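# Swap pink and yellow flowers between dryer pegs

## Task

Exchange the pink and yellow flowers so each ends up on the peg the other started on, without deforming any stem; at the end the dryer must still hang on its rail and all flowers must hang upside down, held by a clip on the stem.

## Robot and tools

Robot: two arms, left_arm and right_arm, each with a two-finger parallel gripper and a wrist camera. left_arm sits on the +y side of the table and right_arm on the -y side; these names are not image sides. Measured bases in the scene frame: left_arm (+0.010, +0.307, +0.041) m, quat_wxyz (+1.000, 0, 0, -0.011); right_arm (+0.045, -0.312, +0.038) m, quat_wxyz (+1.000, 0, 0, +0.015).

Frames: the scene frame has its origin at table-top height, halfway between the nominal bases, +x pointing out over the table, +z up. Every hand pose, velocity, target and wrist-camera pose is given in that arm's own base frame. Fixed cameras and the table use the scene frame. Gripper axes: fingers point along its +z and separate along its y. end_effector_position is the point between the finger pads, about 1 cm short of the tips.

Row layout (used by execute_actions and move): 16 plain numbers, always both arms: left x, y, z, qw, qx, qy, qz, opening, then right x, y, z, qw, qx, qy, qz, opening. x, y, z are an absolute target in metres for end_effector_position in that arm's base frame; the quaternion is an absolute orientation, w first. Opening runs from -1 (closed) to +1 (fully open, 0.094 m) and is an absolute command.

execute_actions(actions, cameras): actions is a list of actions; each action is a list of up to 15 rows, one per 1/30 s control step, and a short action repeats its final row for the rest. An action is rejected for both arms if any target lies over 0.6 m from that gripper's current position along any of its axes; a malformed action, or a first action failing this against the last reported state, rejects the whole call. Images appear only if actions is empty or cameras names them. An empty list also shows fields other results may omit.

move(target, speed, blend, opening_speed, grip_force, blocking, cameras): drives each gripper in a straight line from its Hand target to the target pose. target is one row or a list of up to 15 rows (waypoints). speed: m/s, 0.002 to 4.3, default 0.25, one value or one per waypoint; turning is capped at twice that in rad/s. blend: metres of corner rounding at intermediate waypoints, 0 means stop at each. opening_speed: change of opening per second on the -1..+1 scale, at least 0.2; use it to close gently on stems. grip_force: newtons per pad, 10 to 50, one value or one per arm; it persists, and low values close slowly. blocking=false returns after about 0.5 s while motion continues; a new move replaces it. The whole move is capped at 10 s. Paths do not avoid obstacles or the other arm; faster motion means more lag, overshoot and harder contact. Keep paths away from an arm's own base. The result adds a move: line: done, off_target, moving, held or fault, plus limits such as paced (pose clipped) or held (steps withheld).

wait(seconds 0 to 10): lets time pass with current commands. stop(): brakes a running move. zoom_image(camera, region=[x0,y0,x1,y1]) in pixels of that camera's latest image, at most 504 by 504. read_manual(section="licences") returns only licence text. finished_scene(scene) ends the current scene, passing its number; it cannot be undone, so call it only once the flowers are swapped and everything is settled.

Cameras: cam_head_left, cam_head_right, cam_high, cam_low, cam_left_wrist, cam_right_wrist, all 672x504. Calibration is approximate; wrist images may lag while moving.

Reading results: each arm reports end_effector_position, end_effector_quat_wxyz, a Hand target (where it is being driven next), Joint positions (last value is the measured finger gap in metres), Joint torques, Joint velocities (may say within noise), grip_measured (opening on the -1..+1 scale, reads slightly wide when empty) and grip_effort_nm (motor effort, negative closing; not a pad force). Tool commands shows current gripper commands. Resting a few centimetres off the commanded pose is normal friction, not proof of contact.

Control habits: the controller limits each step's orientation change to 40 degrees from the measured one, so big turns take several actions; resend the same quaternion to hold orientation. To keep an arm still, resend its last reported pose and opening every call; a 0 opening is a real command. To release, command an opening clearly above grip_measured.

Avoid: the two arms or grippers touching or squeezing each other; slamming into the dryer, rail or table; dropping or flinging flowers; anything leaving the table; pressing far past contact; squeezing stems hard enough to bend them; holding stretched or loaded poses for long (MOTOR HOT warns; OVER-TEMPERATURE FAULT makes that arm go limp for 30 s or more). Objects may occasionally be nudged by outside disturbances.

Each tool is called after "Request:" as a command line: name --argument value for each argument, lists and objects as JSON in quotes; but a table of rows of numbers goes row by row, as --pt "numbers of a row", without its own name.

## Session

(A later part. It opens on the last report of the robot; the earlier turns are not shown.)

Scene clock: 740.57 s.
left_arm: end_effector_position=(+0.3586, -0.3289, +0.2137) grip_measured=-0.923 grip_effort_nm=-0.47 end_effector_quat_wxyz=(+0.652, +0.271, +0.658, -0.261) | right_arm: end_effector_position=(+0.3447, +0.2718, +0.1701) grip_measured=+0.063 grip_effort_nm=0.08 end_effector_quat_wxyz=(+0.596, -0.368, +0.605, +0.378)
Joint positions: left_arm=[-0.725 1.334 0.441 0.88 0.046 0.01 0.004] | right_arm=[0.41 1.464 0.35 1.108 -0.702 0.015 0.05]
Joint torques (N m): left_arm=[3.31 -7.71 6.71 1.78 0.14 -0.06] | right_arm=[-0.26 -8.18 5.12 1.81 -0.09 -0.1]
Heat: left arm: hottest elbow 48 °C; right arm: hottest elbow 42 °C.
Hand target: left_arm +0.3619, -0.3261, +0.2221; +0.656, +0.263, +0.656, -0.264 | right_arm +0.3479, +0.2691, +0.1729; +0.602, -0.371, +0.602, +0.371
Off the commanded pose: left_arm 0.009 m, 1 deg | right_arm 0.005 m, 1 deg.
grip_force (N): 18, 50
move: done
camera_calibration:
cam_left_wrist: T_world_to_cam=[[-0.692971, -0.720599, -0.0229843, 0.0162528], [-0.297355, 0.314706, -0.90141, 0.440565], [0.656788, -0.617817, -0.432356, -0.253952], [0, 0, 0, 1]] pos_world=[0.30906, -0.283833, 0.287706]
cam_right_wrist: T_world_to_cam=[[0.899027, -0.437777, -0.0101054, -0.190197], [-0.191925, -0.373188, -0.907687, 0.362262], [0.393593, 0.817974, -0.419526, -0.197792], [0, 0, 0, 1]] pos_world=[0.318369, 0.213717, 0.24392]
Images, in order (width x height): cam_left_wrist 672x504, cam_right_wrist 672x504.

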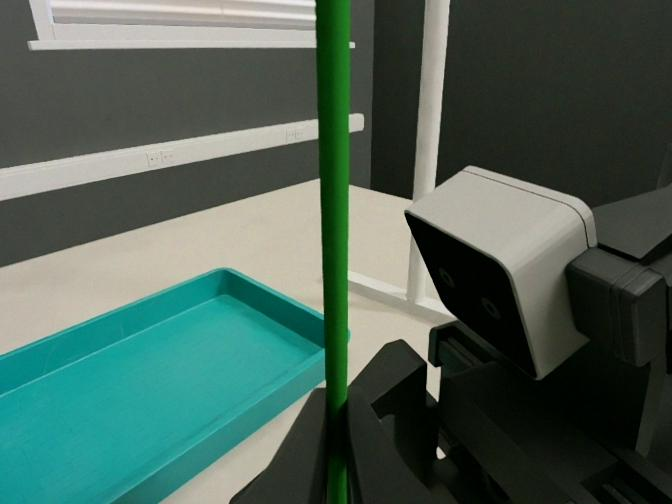

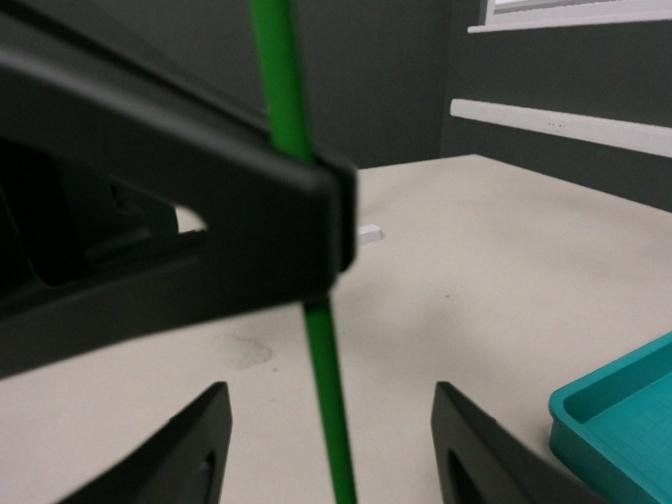

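Request:
move --pt "0.3620 -0.3260 0.222 0.6562 0.2634 0.6562 -0.2634 -0.96 0.3420 0.2590 0.170 0.6020 -0.3709 0.6020 0.3709 0.064" --pt "0.3620 -0.3260 0.222 0.6562 0.2634 0.6562 -0.2634 -0.96 0.3420 0.2590 0.170 0.6020 -0.3709 0.6020 0.3709 -0.96" --speed 0.06 --grip_force '[18, 20]' --opening_speed 0.6 --cameras '["cam_left_wrist", "cam_right_wrist", "cam_low", "cam_head_right"]'

Scene clock: 750.23 s.
left_arm: end_effector_position=(+0.3586, -0.3290, +0.2137) grip_measured=-0.923 grip_effort_nm=-0.47 end_effector_quat_wxyz=(+0.652, +0.270, +0.659, -0.262) | right_arm: end_effector_position=(+0.3425, +0.2641, +0.1681) grip_measured=-0.919 grip_effort_nm=-0.47 end_effector_quat_wxyz=(+0.595, -0.374, +0.604, +0.376)
Joint positions: left_arm=[-0.725 1.334 0.441 0.88 0.046 0.007 0.004] | right_arm=[0.386 1.458 0.338 1.108 -0.733 0.002 0.004]
Joint torques (N m): left_arm=[3.25 -7.65 6.71 1.77 0.12 -0.02] | right_arm=[-0.21 -8.06 4.01 2.51 0.15 -0.01]
Heat: left arm: hottest elbow 47 °C; right arm: hottest elbow 41 °C.
Hand target: left_arm +0.3619, -0.3261, +0.2221; +0.656, +0.263, +0.656, -0.263 | right_arm +0.3420, +0.2592, +0.1699; +0.602, -0.371, +0.602, +0.371
Off the commanded pose: left_arm 0.009 m, 1 deg | right_arm 0.005 m, 1 deg.
grip_force (N): 18, 20
move: done
camera_calibration:
cam_left_wrist: T_world_to_cam=[[-0.693233, -0.720438, -0.0199559, 0.0157916], [-0.299157, 0.31283, -0.901467, 0.440606], [0.655693, -0.618956, -0.432388, -0.253934], [0, 0, 0, 1]] pos_world=[0.30926, -0.283632, 0.287709]
cam_right_wrist: T_world_to_cam=[[0.901784, -0.432186, -0.000794642, -0.195618], [-0.183619, -0.381467, -0.905962, 0.35623], [0.391241, 0.817128, -0.423358, -0.189785], [0, 0, 0, 1]] pos_world=[0.316068, 0.206426, 0.242228]
Images, in order (width x height): cam_head_right 672x504, cam_low 672x504, cam_left_wrist 672x504, cam_right_wrist 672x504.

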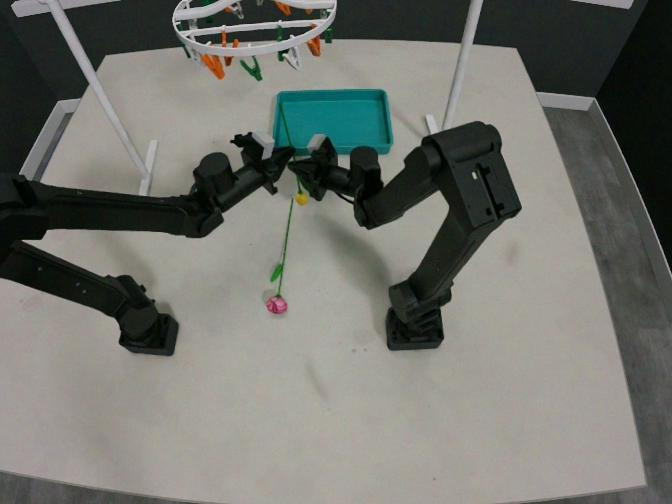

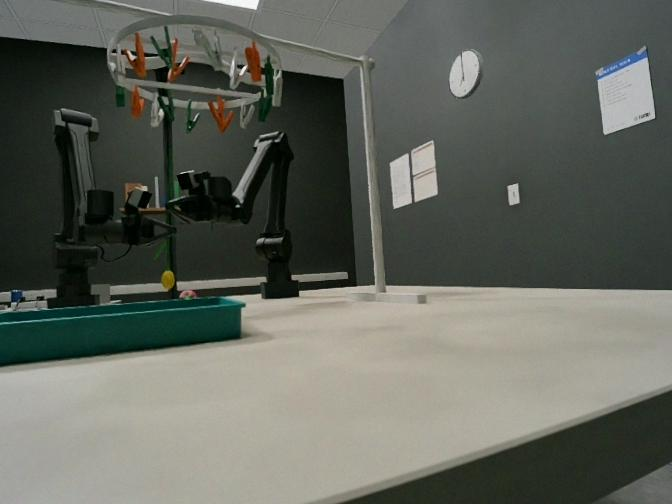

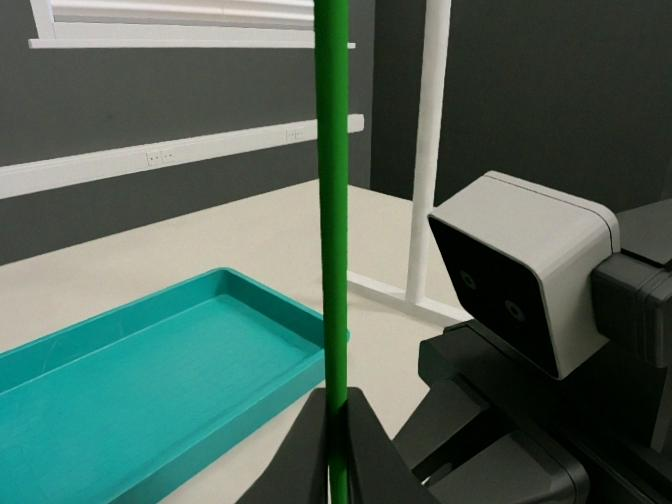

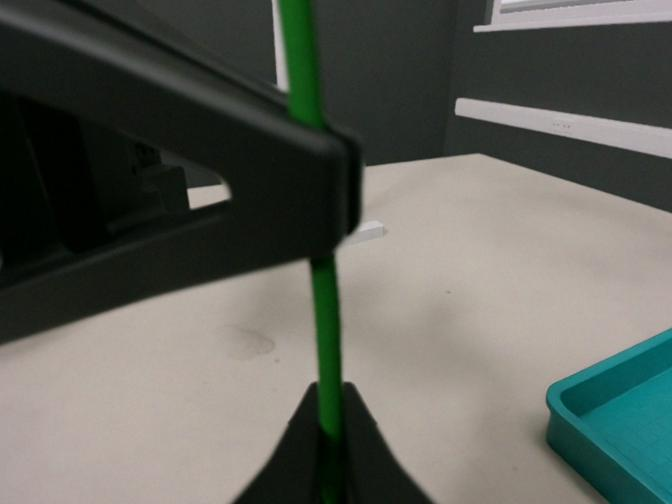

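Request:
move --pt "0.3620 -0.3260 0.222 0.6562 0.2634 0.6562 -0.2634 -0.3 0.3420 0.2590 0.170 0.6020 -0.3709 0.6020 0.3709 -0.96" --pt "0.2850 -0.2510 0.222 0.6562 0.2634 0.6562 -0.2634 -0.3 0.3420 0.2590 0.170 0.6020 -0.3709 0.6020 0.3709 -0.96" --pt "0.3740 -0.1730 0.4240 0.83676 0.07107 0.53306 -0.11156 0.3 0.3780 0.3620 0.1780 0.5887 -0.3497 0.6146 0.3917 -0.96" --speed '[0.06, 0.15, 0.2]' --grip_force '[50, 20]' --opening_speed 0.6 --cameras '["cam_left_wrist", "cam_right_wrist", "cam_head_left", "cam_low"]'

Scene clock: 781.23 s.
left_arm: end_effector_position=(+0.3663, -0.1739, +0.3912) grip_measured=+0.298 grip_effort_nm=0.05 end_effector_quat_wxyz=(+0.818, +0.083, +0.557, -0.113) | right_arm: end_effector_position=(+0.3690, +0.3505, +0.1713) grip_measured=-0.919 grip_effort_nm=-0.48 end_effector_quat_wxyz=(+0.588, -0.353, +0.618, +0.384)
Joint positions: left_arm=[-0.545 0.885 0.433 0.837 -0.242 0.106 0.061] | right_arm=[0.595 1.572 0.507 1.049 -0.502 0.053 0.004]
Joint torques (N m): left_arm=[3.25 -1.9 12.11 2.62 0.01 0.17] | right_arm=[1.44 -9.23 8.09 1.68 0.05 0.18]
Heat: left arm: hottest elbow 49 °C; right arm: hottest elbow 38 °C.
Hand target: left_arm +0.3720, -0.1723, +0.4232; +0.836, +0.071, +0.533, -0.111 | right_arm +0.3775, +0.3615, +0.1781; +0.589, -0.350, +0.615, +0.392
Off the commanded pose: left_arm 0.034 m, 4 deg | right_arm 0.016 m, 1 deg.
grip_force (N): 50, 20
move: off_target (left_arm, right_arm); target 3's new opening was sent with left_arm's hand 0.034 m and 4 deg from that target
camera_calibration:
cam_left_wrist: T_world_to_cam=[[-0.268095, -0.963196, -0.0194654, -0.0617878], [-0.0528952, 0.0348914, -0.99799, 0.453643], [0.961939, -0.266526, -0.0603027, -0.28275], [0, 0, 0, 1]] pos_world=[0.279419, -0.150702, 0.434478]
cam_right_wrist: T_world_to_cam=[[0.891189, -0.450697, -0.0515175, -0.163047], [-0.234518, -0.360533, -0.902783, 0.407881], [0.388308, 0.816632, -0.427, -0.267595], [0, 0, 0, 1]] pos_world=[0.34487, 0.292097, 0.245565]
Images, in order (width x height): cam_head_left 672x504, cam_low 672x504, cam_left_wrist 672x504, cam_right_wrist 672x504.

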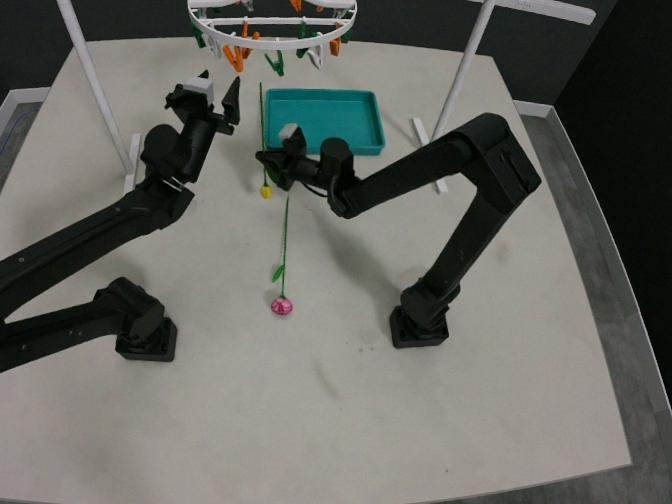

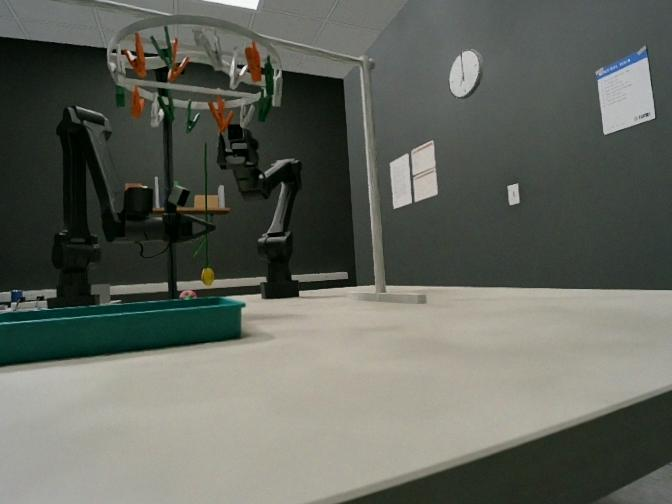

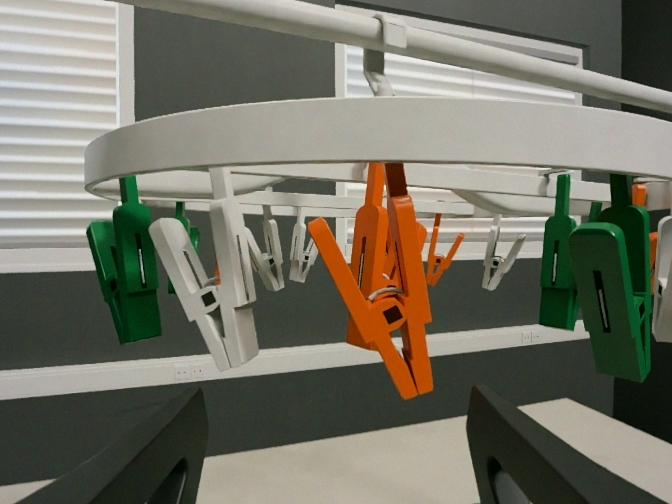

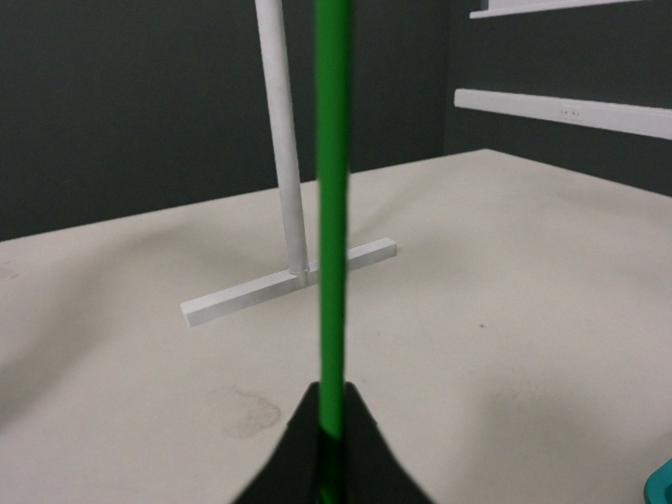

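Request:
zoom_image --camera "cam_left_wrist" --region '[270, 140, 490, 420]'

Request:
zoom_image --camera "cam_low" --region '[150, 70, 260, 290]'

Request:
zoom_image --camera "cam_head_left" --region '[180, 0, 300, 130]'

Scaled by 1.800 from the camera's 672x504 image, which has a finer 960x720 frame.

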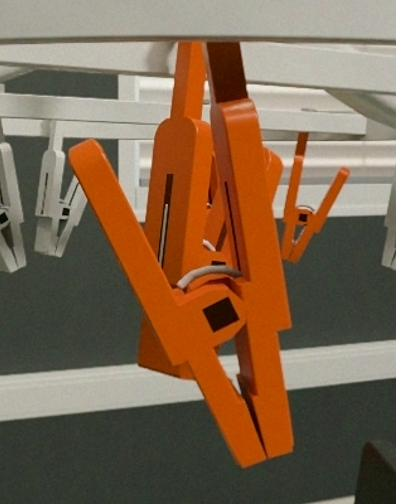

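Scaled by 2.291 from the camera's 672x504 image, which has a finer 960x720 frame.

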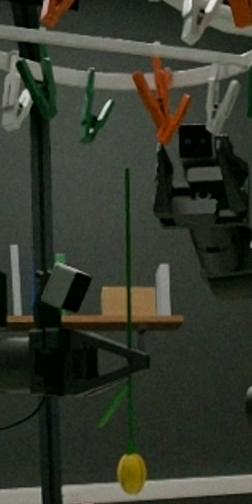

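Scaled by 3.877 from the camera's 672x504 image, which has a finer 960x720 frame.

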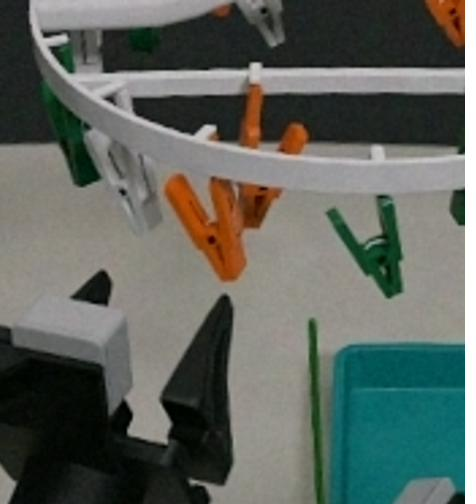

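Request:
zoom_image --camera "cam_left_wrist" --region '[300, 150, 440, 290]'

Scaled by 3.600 from the camera's 672x504 image, which has a finer 960x720 frame.

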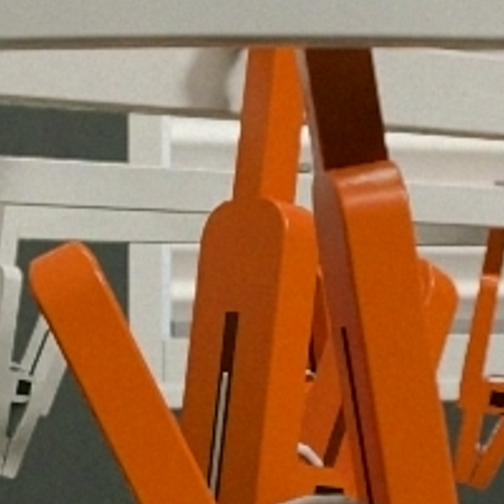

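Request:
move --target '[0.4085, -0.1935, 0.4600, 0.83676, 0.07107, 0.53306, -0.11156, 0.3, 0.3780, 0.3620, 0.1780, 0.5887, -0.3497, 0.6146, 0.3917, -0.96]' --speed 0.08 --cameras '["cam_left_wrist"]'

Scene clock: 806.10 s.
left_arm: end_effector_position=(+0.3988, -0.1932, +0.4337) grip_measured=+0.298 grip_effort_nm=0.05 end_effector_quat_wxyz=(+0.826, +0.077, +0.546, -0.116) | right_arm: end_effector_position=(+0.3690, +0.3505, +0.1713) grip_measured=-0.919 grip_effort_nm=-0.48 end_effector_quat_wxyz=(+0.588, -0.353, +0.618, +0.384)
Joint positions: left_arm=[-0.545 0.976 0.583 0.809 -0.243 0.107 0.061] | right_arm=[0.595 1.572 0.507 1.049 -0.502 0.053 0.004]
Joint torques (N m): left_arm=[3.25 -3.31 12.37 1.48 0.06 0.16] | right_arm=[1.26 -9.11 8.09 1.66 0.06 0.19]
Heat: left arm: hottest elbow 59 °C; right arm: hottest elbow 37 °C.
Hand target: left_arm +0.4069, -0.1928, +0.4594; +0.836, +0.071, +0.533, -0.111 | right_arm +0.3775, +0.3615, +0.1781; +0.589, -0.350, +0.615, +0.392
Off the commanded pose: left_arm 0.028 m, 2 deg | right_arm 0.016 m, 1 deg.
grip_force (N): 50, 20
move: off_target (left_arm, right_arm)
camera_calibration:
cam_left_wrist: T_world_to_cam=[[-0.26613, -0.963871, -0.0113147, -0.0753021], [-0.0277043, 0.0193814, -0.999428, 0.48596], [0.963539, -0.265664, -0.0318613, -0.329427], [0, 0, 0, 1]] pos_world=[0.310838, -0.169517, 0.474334]
Images, in order (width x height): cam_left_wrist 672x504.

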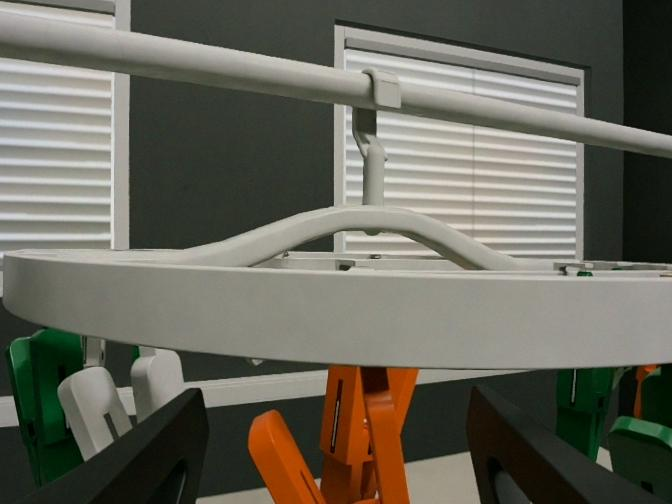

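Request:
move --target '[0.4085, -0.1935, 0.4600, 0.83676, 0.07107, 0.53306, -0.11156, -0.62, 0.3780, 0.3620, 0.1780, 0.5887, -0.3497, 0.6146, 0.3917, -0.96]' --speed 0.08 --opening_speed 0.4 --cameras '["cam_left_wrist", "cam_low", "cam_head_left", "cam_head_right"]'

Request:
zoom_image --camera "cam_low" --region '[180, 80, 260, 160]'

Request:
zoom_image --camera "cam_head_left" --region '[190, 20, 290, 120]'

Request:
zoom_image --camera "cam_head_right" --region '[180, 20, 280, 120]'

Scene clock: 814.80 s.
left_arm: end_effector_position=(+0.3990, -0.1933, +0.4343) grip_measured=-0.612 grip_effort_nm=-0.99 end_effector_quat_wxyz=(+0.826, +0.077, +0.546, -0.116) | right_arm: end_effector_position=(+0.3690, +0.3505, +0.1713) grip_measured=-0.919 grip_effort_nm=-0.48 end_effector_quat_wxyz=(+0.588, -0.353, +0.618, +0.384)
Joint positions: left_arm=[-0.545 0.977 0.584 0.809 -0.243 0.107 0.018] | right_arm=[0.595 1.572 0.507 1.049 -0.502 0.053 0.004]
Joint torques (N m): left_arm=[3.31 -3.14 12.3 1.4 0.06 0.16] | right_arm=[1.2 -9.35 8.1 1.68 0.06 0.19]
Heat: left arm: hottest elbow 60 °C; right arm: hottest elbow 37 °C.
Hand target: left_arm +0.4069, -0.1928, +0.4595; +0.836, +0.071, +0.532, -0.111 | right_arm +0.3775, +0.3615, +0.1781; +0.589, -0.350, +0.615, +0.392
Off the commanded pose: left_arm 0.027 m, 2 deg | right_arm 0.016 m, 1 deg.
grip_force (N): 50, 20
move: off_target (left_arm, right_arm)
camera_calibration:
cam_left_wrist: T_world_to_cam=[[-0.266031, -0.963897, -0.0114334, -0.0753176], [-0.0269039, 0.0192805, -0.999452, 0.486311], [0.963589, -0.265577, -0.0310617, -0.330008], [0, 0, 0, 1]] pos_world=[0.311039, -0.169617, 0.474933]
Images, in order (width x height): cam_head_left 672x504, cam_head_right 672x504, cam_low 672x504, cam_left_wrist 672x504.

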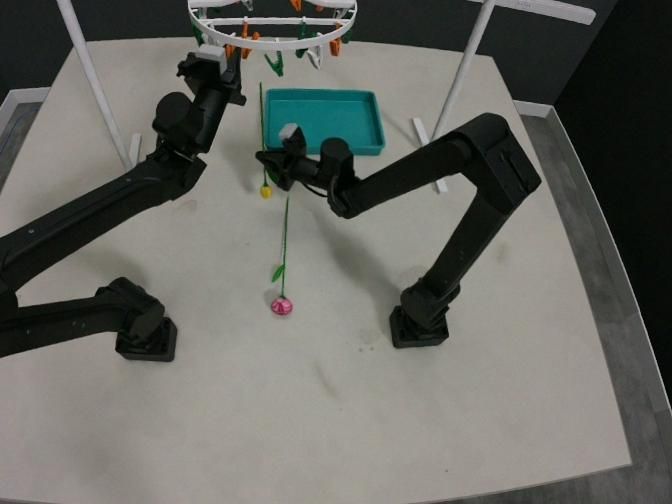

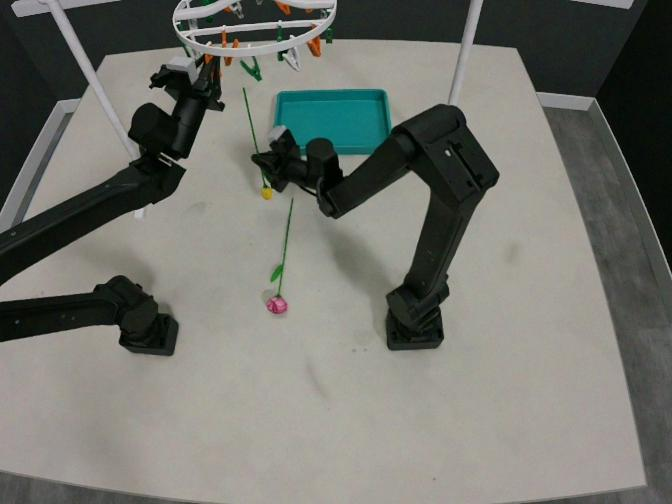

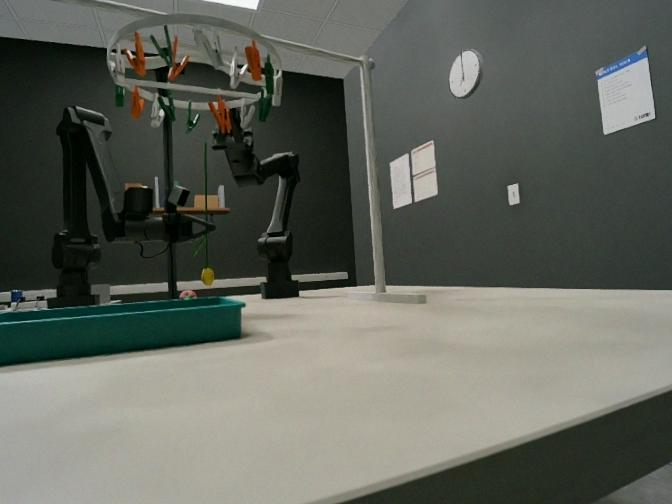

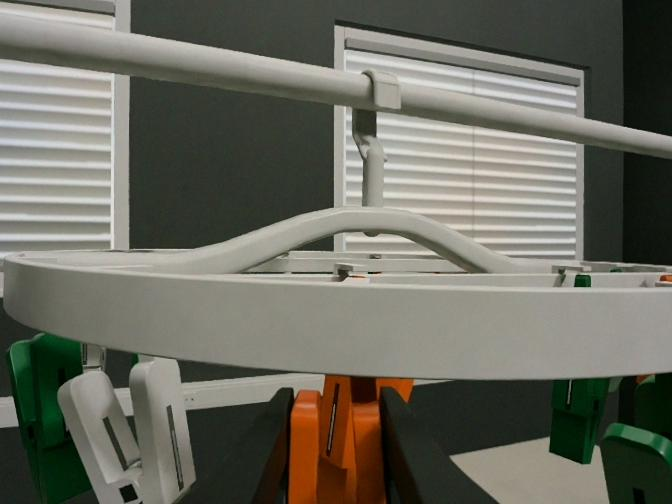

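Scaled by 6.300 from the camera's 672x504 image, which has a finer 960x720 frame.

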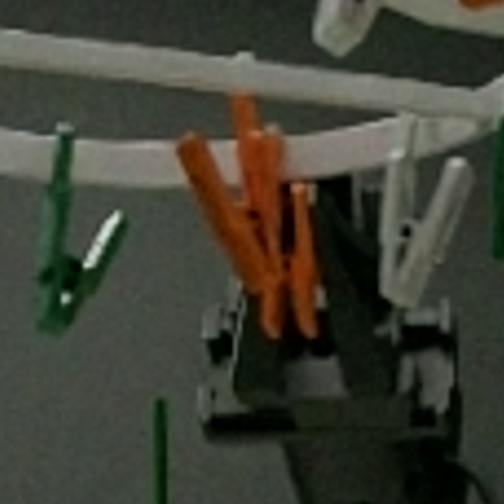

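Scaled by 5.040 from the camera's 672x504 image, which has a finer 960x720 frame.

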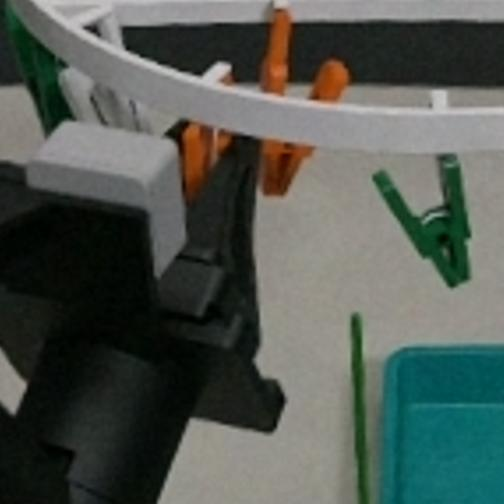

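Scaled by 5.040 from the camera's 672x504 image, which has a finer 960x720 frame.

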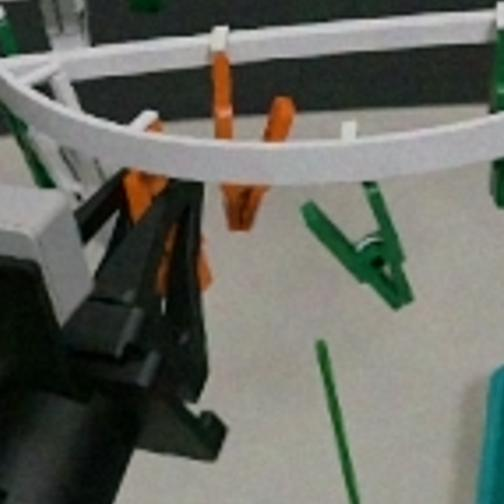

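Request:
zoom_image --camera "cam_head_right" --region '[195, 45, 255, 105]'

Request:
zoom_image --camera "cam_low" --region '[195, 100, 245, 150]'

Scaled by 8.400 from the camera's 672x504 image, which has a finer 960x720 frame.

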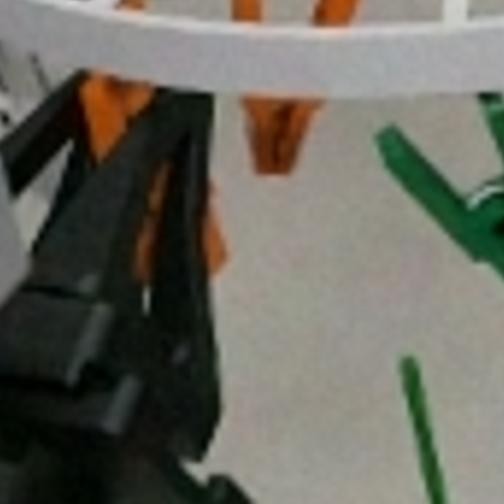

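Scaled by 10.080 from the camera's 672x504 image, which has a finer 960x720 frame.

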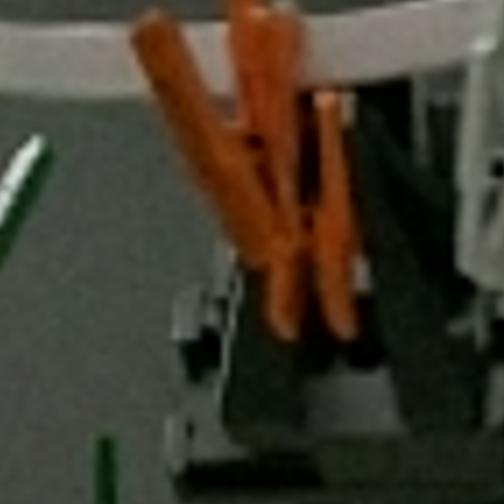

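Request:
move --target '[0.4085, -0.1935, 0.4600, 0.83676, 0.07107, 0.53306, -0.11156, -0.62, 0.3870, 0.4050, 0.1780, 0.5887, -0.3497, 0.6146, 0.3917, -0.96]' --speed 0.08 --cameras '["cam_right_wrist", "cam_low", "cam_head_left", "cam_head_right"]'

Request:
zoom_image --camera "cam_low" --region '[195, 100, 245, 150]'

Request:
zoom_image --camera "cam_head_right" --region '[190, 45, 250, 105]'

Request:
zoom_image --camera "cam_head_left" --region '[200, 35, 270, 105]'

Scene clock: 855.87 s.
left_arm: end_effector_position=(+0.3991, -0.1934, +0.4344) grip_measured=-0.618 grip_effort_nm=-1.06 end_effector_quat_wxyz=(+0.826, +0.077, +0.546, -0.116) | right_arm: end_effector_position=(+0.3784, +0.3926, +0.1714) grip_measured=-0.919 grip_effort_nm=-0.48 end_effector_quat_wxyz=(+0.588, -0.353, +0.618, +0.384)
Joint positions: left_arm=[-0.545 0.977 0.584 0.809 -0.243 0.107 0.018] | right_arm=[0.672 1.634 0.597 1.021 -0.426 0.053 0.004]
Joint torques (N m): left_arm=[3.25 -3.19 12.25 1.39 0.06 0.16] | right_arm=[1.2 -10.93 8.42 1.65 0.07 0.19]
Heat: left arm: hottest elbow 67 °C; right arm: hottest elbow 37 °C.
Hand target: left_arm +0.4070, -0.1929, +0.4593; +0.836, +0.071, +0.533, -0.111 | right_arm +0.3863, +0.4045, +0.1781; +0.589, -0.350, +0.615, +0.392
Off the commanded pose: left_arm 0.027 m, 2 deg | right_arm 0.017 m, 1 deg.
grip_force (N): 50, 20
move: off_target (left_arm, right_arm)
camera_calibration:
cam_right_wrist: T_world_to_cam=[[0.891539, -0.450059, -0.0510363, -0.153033], [-0.234205, -0.361611, -0.902433, 0.425505], [0.387693, 0.816507, -0.427797, -0.305085], [0, 0, 0, 1]] pos_world=[0.35437, 0.334098, 0.245665]
Images, in order (width x height): cam_head_left 672x504, cam_head_right 672x504, cam_low 672x504, cam_right_wrist 672x504.

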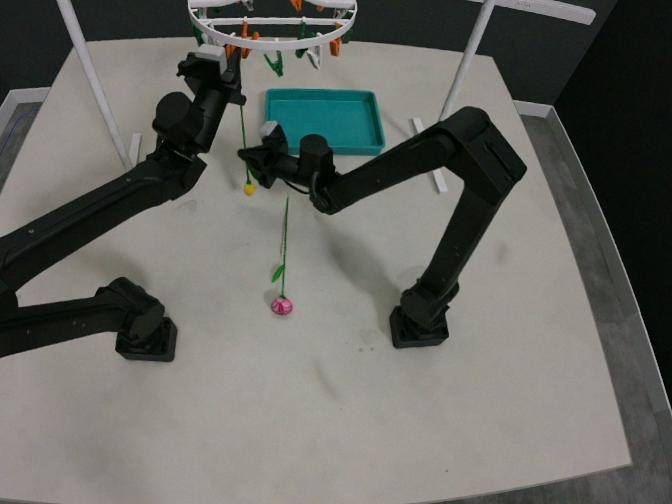

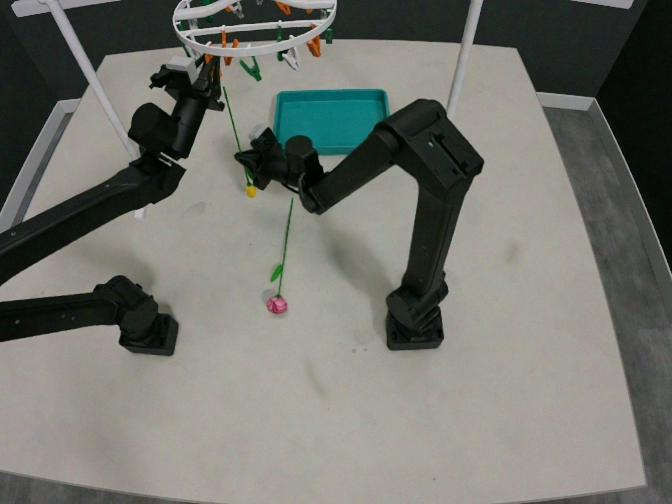

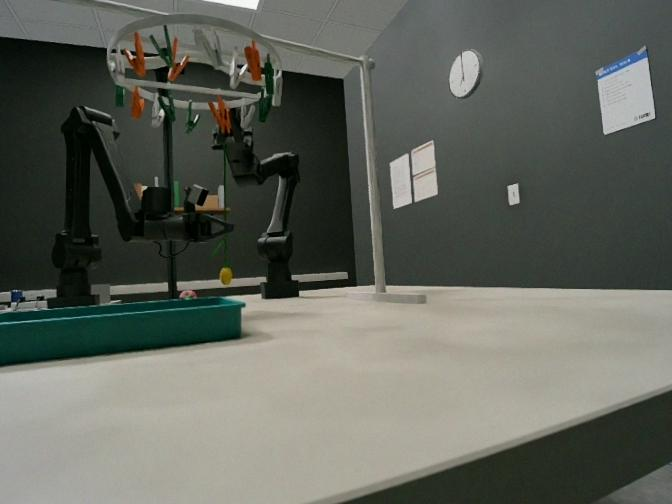

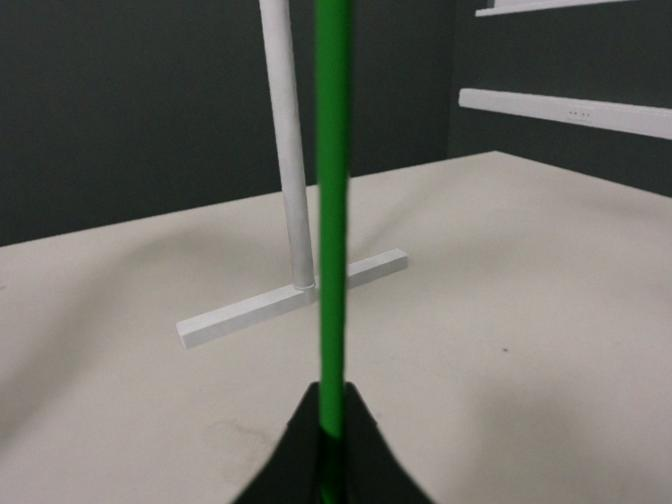

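Scaled by 10.080 from the camera's 672x504 image, which has a finer 960x720 frame.

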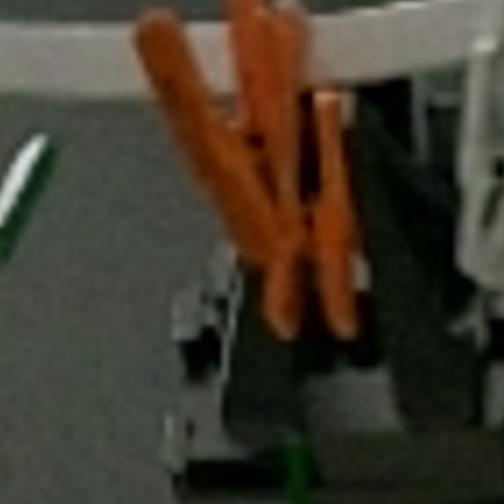

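Scaled by 8.400 from the camera's 672x504 image, which has a finer 960x720 frame.

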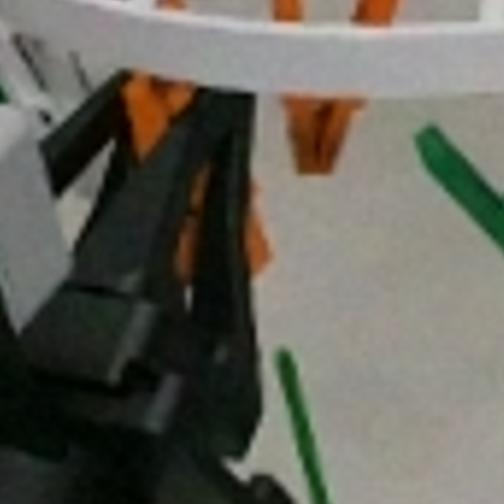

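Scaled by 7.200 from the camera's 672x504 image, which has a finer 960x720 frame.

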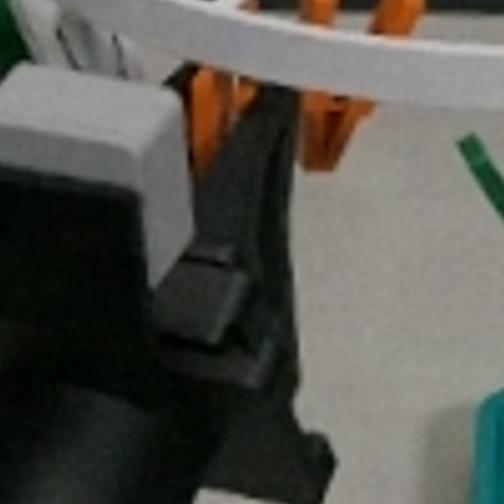

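Request:
move --target '[0.4085, -0.1935, 0.4600, 0.83676, 0.07107, 0.53306, -0.11156, -0.72, 0.3862, 0.4100, 0.1780, 0.5887, -0.3497, 0.6146, 0.3917, -0.96]' --speed 0.06 --opening_speed 0.4 --cameras '["cam_left_wrist", "cam_low", "cam_head_right"]'

Request:
zoom_image --camera "cam_low" --region '[195, 100, 245, 150]'

Request:
zoom_image --camera "cam_head_right" --region '[190, 45, 250, 105]'

Scene clock: 865.20 s.
left_arm: end_effector_position=(+0.3991, -0.1934, +0.4344) grip_measured=-0.618 grip_effort_nm=-1.06 end_effector_quat_wxyz=(+0.826, +0.077, +0.546, -0.116) | right_arm: end_effector_position=(+0.3784, +0.3970, +0.1717) grip_measured=-0.919 grip_effort_nm=-0.48 end_effector_quat_wxyz=(+0.588, -0.353, +0.618, +0.384)
Joint positions: left_arm=[-0.545 0.977 0.584 0.809 -0.243 0.107 0.018] | right_arm=[0.682 1.639 0.605 1.019 -0.415 0.053 0.004]
Joint torques (N m): left_arm=[3.25 -3.19 12.25 1.4 0.06 0.17] | right_arm=[1.14 -10.93 8.43 1.62 0.06 0.18]
Heat: left arm: hottest elbow 67 °C; right arm: hottest elbow 38 °C.
Hand target: left_arm +0.4070, -0.1929, +0.4593; +0.836, +0.071, +0.533, -0.111 | right_arm +0.3856, +0.4095, +0.1781; +0.589, -0.350, +0.615, +0.392
Off the commanded pose: left_arm 0.027 m, 2 deg | right_arm 0.016 m, 1 deg.
grip_force (N): 50, 20
move: off_target (left_arm, right_arm)
camera_calibration:
cam_left_wrist: T_world_to_cam=[[-0.266031, -0.963897, -0.0114334, -0.0753862], [-0.0269039, 0.0192805, -0.999452, 0.486416], [0.963589, -0.265577, -0.0310617, -0.330128], [0, 0, 0, 1]] pos_world=[0.311139, -0.169717, 0.475033]
Images, in order (width x height): cam_head_right 672x504, cam_low 672x504, cam_left_wrist 672x504.

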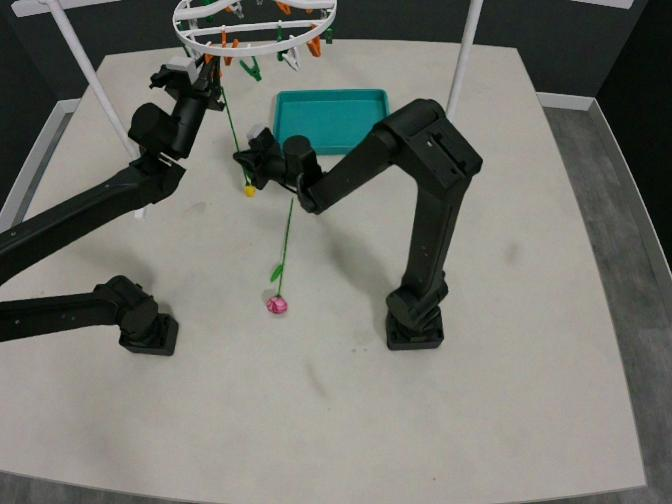

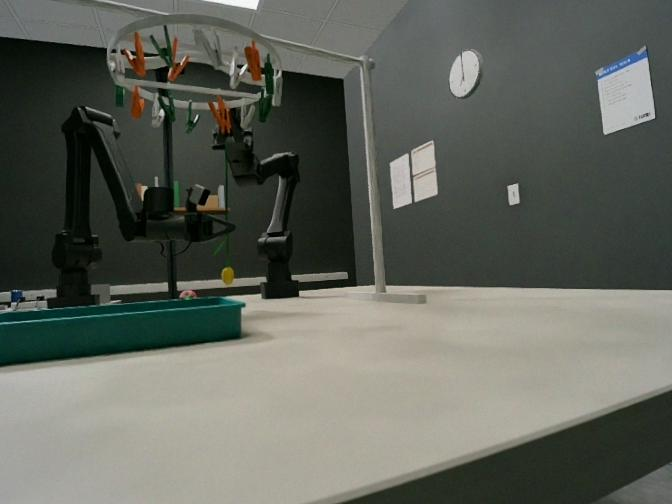

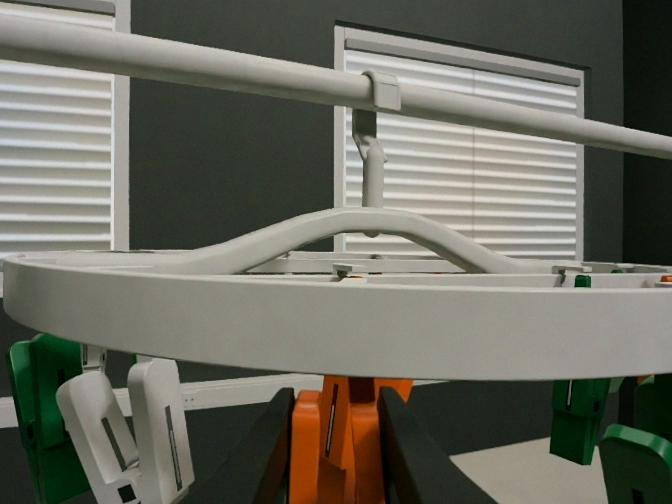

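Scaled by 10.080 from the camera's 672x504 image, which has a finer 960x720 frame.

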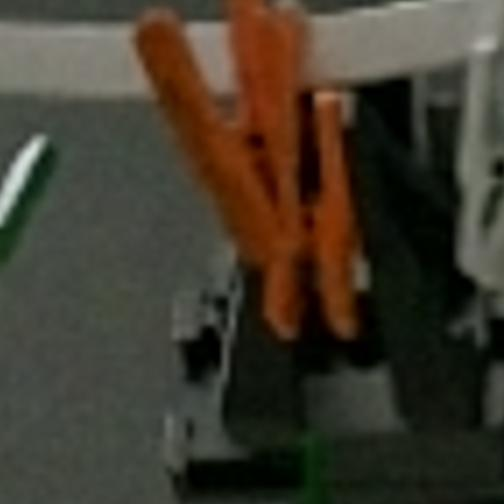

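Scaled by 8.400 from the camera's 672x504 image, which has a finer 960x720 frame.

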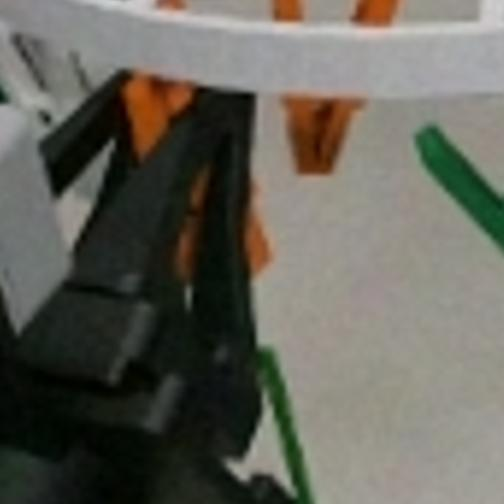

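Request:
move --target '[0.4085, -0.1935, 0.4600, 0.83676, 0.07107, 0.53306, -0.11156, -0.64, 0.3868, 0.4110, 0.2120, 0.5887, -0.3497, 0.6146, 0.3917, -0.96]' --speed 0.05 --cameras '["cam_low", "cam_head_right", "cam_head_left", "cam_right_wrist"]'

Request:
zoom_image --camera "cam_low" --region '[195, 100, 245, 150]'

Request:
zoom_image --camera "cam_head_right" --region '[190, 45, 250, 105]'

Scene clock: 872.87 s.
left_arm: end_effector_position=(+0.3991, -0.1934, +0.4344) grip_measured=-0.618 grip_effort_nm=-1.06 end_effector_quat_wxyz=(+0.826, +0.077, +0.546, -0.116) | right_arm: end_effector_position=(+0.3797, +0.3984, +0.1921) grip_measured=-0.919 grip_effort_nm=-0.48 end_effector_quat_wxyz=(+0.580, -0.354, +0.627, +0.383)
Joint positions: left_arm=[-0.545 0.977 0.584 0.809 -0.243 0.107 0.018] | right_arm=[0.683 1.564 0.625 0.901 -0.414 0.054 0.004]
Joint torques (N m): left_arm=[3.25 -3.19 12.25 1.39 0.07 0.16] | right_arm=[1.32 -12.51 9.28 1.61 0.05 0.18]
Heat: left arm: hottest elbow 68 °C; right arm: hottest elbow 39 °C.
Hand target: left_arm +0.4070, -0.1929, +0.4593; +0.836, +0.071, +0.533, -0.111 | right_arm +0.3859, +0.4101, +0.2122; +0.589, -0.350, +0.615, +0.392
Off the commanded pose: left_arm 0.027 m, 2 deg | right_arm 0.025 m, 2 deg.
grip_force (N): 50, 20
move: off_target (left_arm, right_arm)
camera_calibration:
cam_right_wrist: T_world_to_cam=[[0.889845, -0.452202, -0.060742, -0.147052], [-0.250921, -0.373823, -0.892914, 0.456123], [0.38107, 0.809797, -0.446111, -0.292769], [0, 0, 0, 1]] pos_world=[0.356869, 0.341095, 0.267739]
Images, in order (width x height): cam_head_left 672x504, cam_head_right 672x504, cam_low 672x504, cam_right_wrist 672x504.

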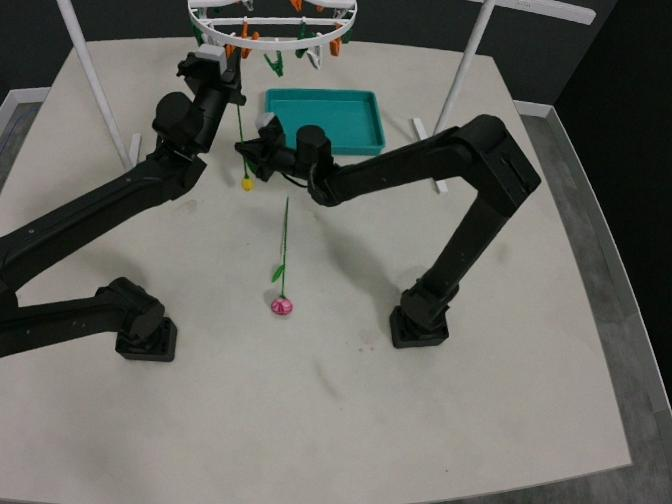

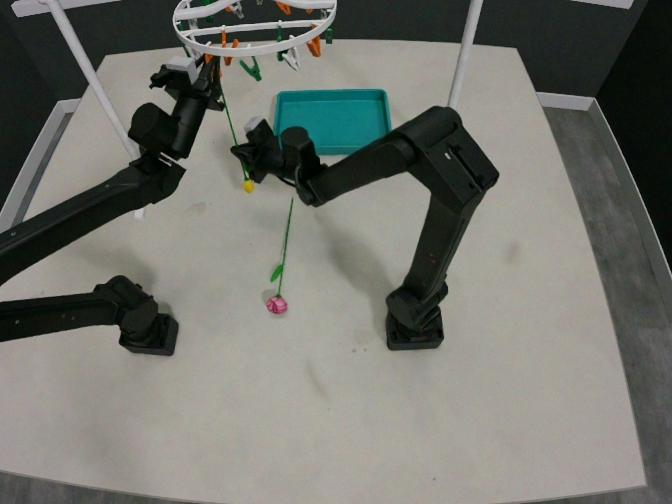

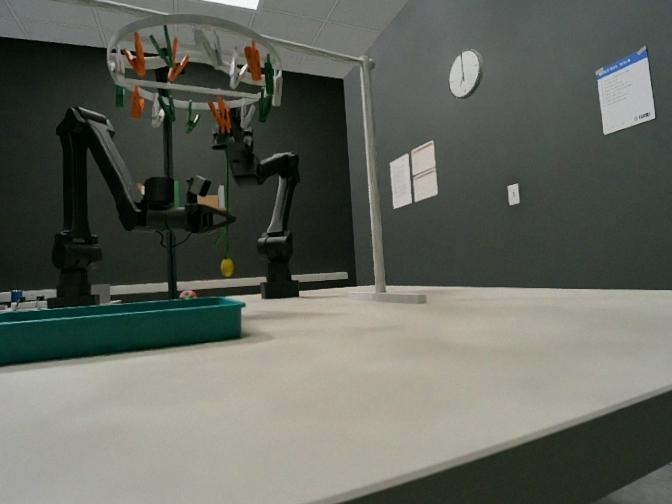

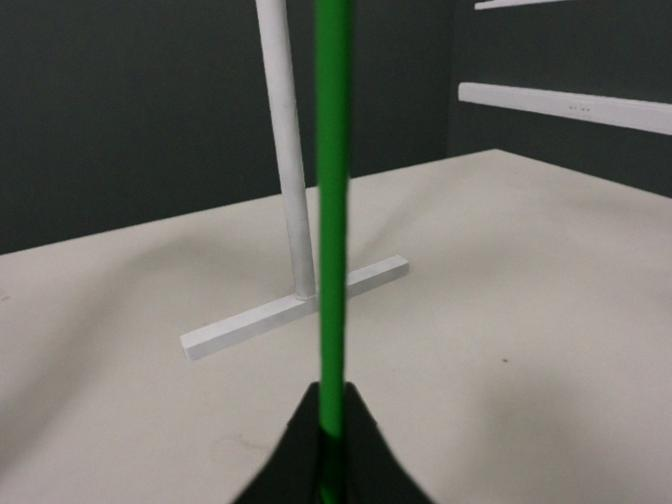

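Scaled by 10.080 from the camera's 672x504 image, which has a finer 960x720 frame.

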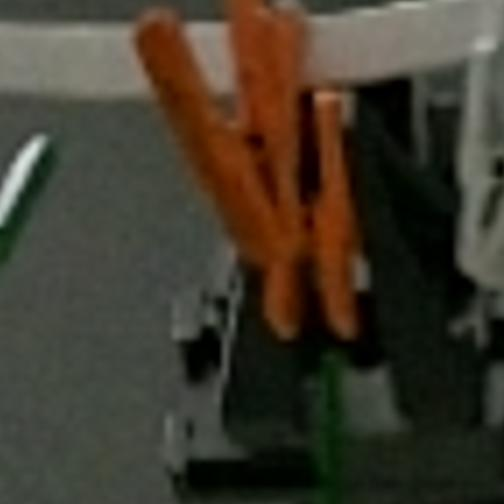

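Scaled by 8.400 from the camera's 672x504 image, which has a finer 960x720 frame.

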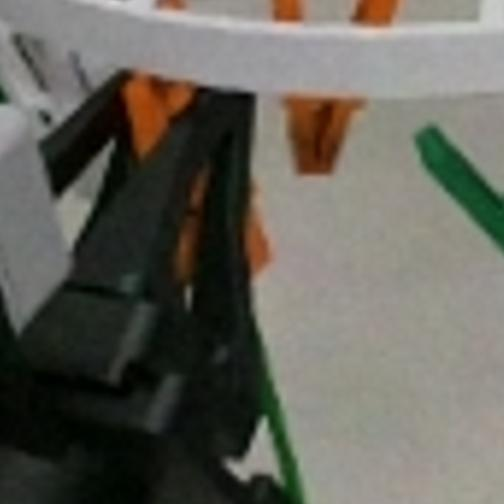

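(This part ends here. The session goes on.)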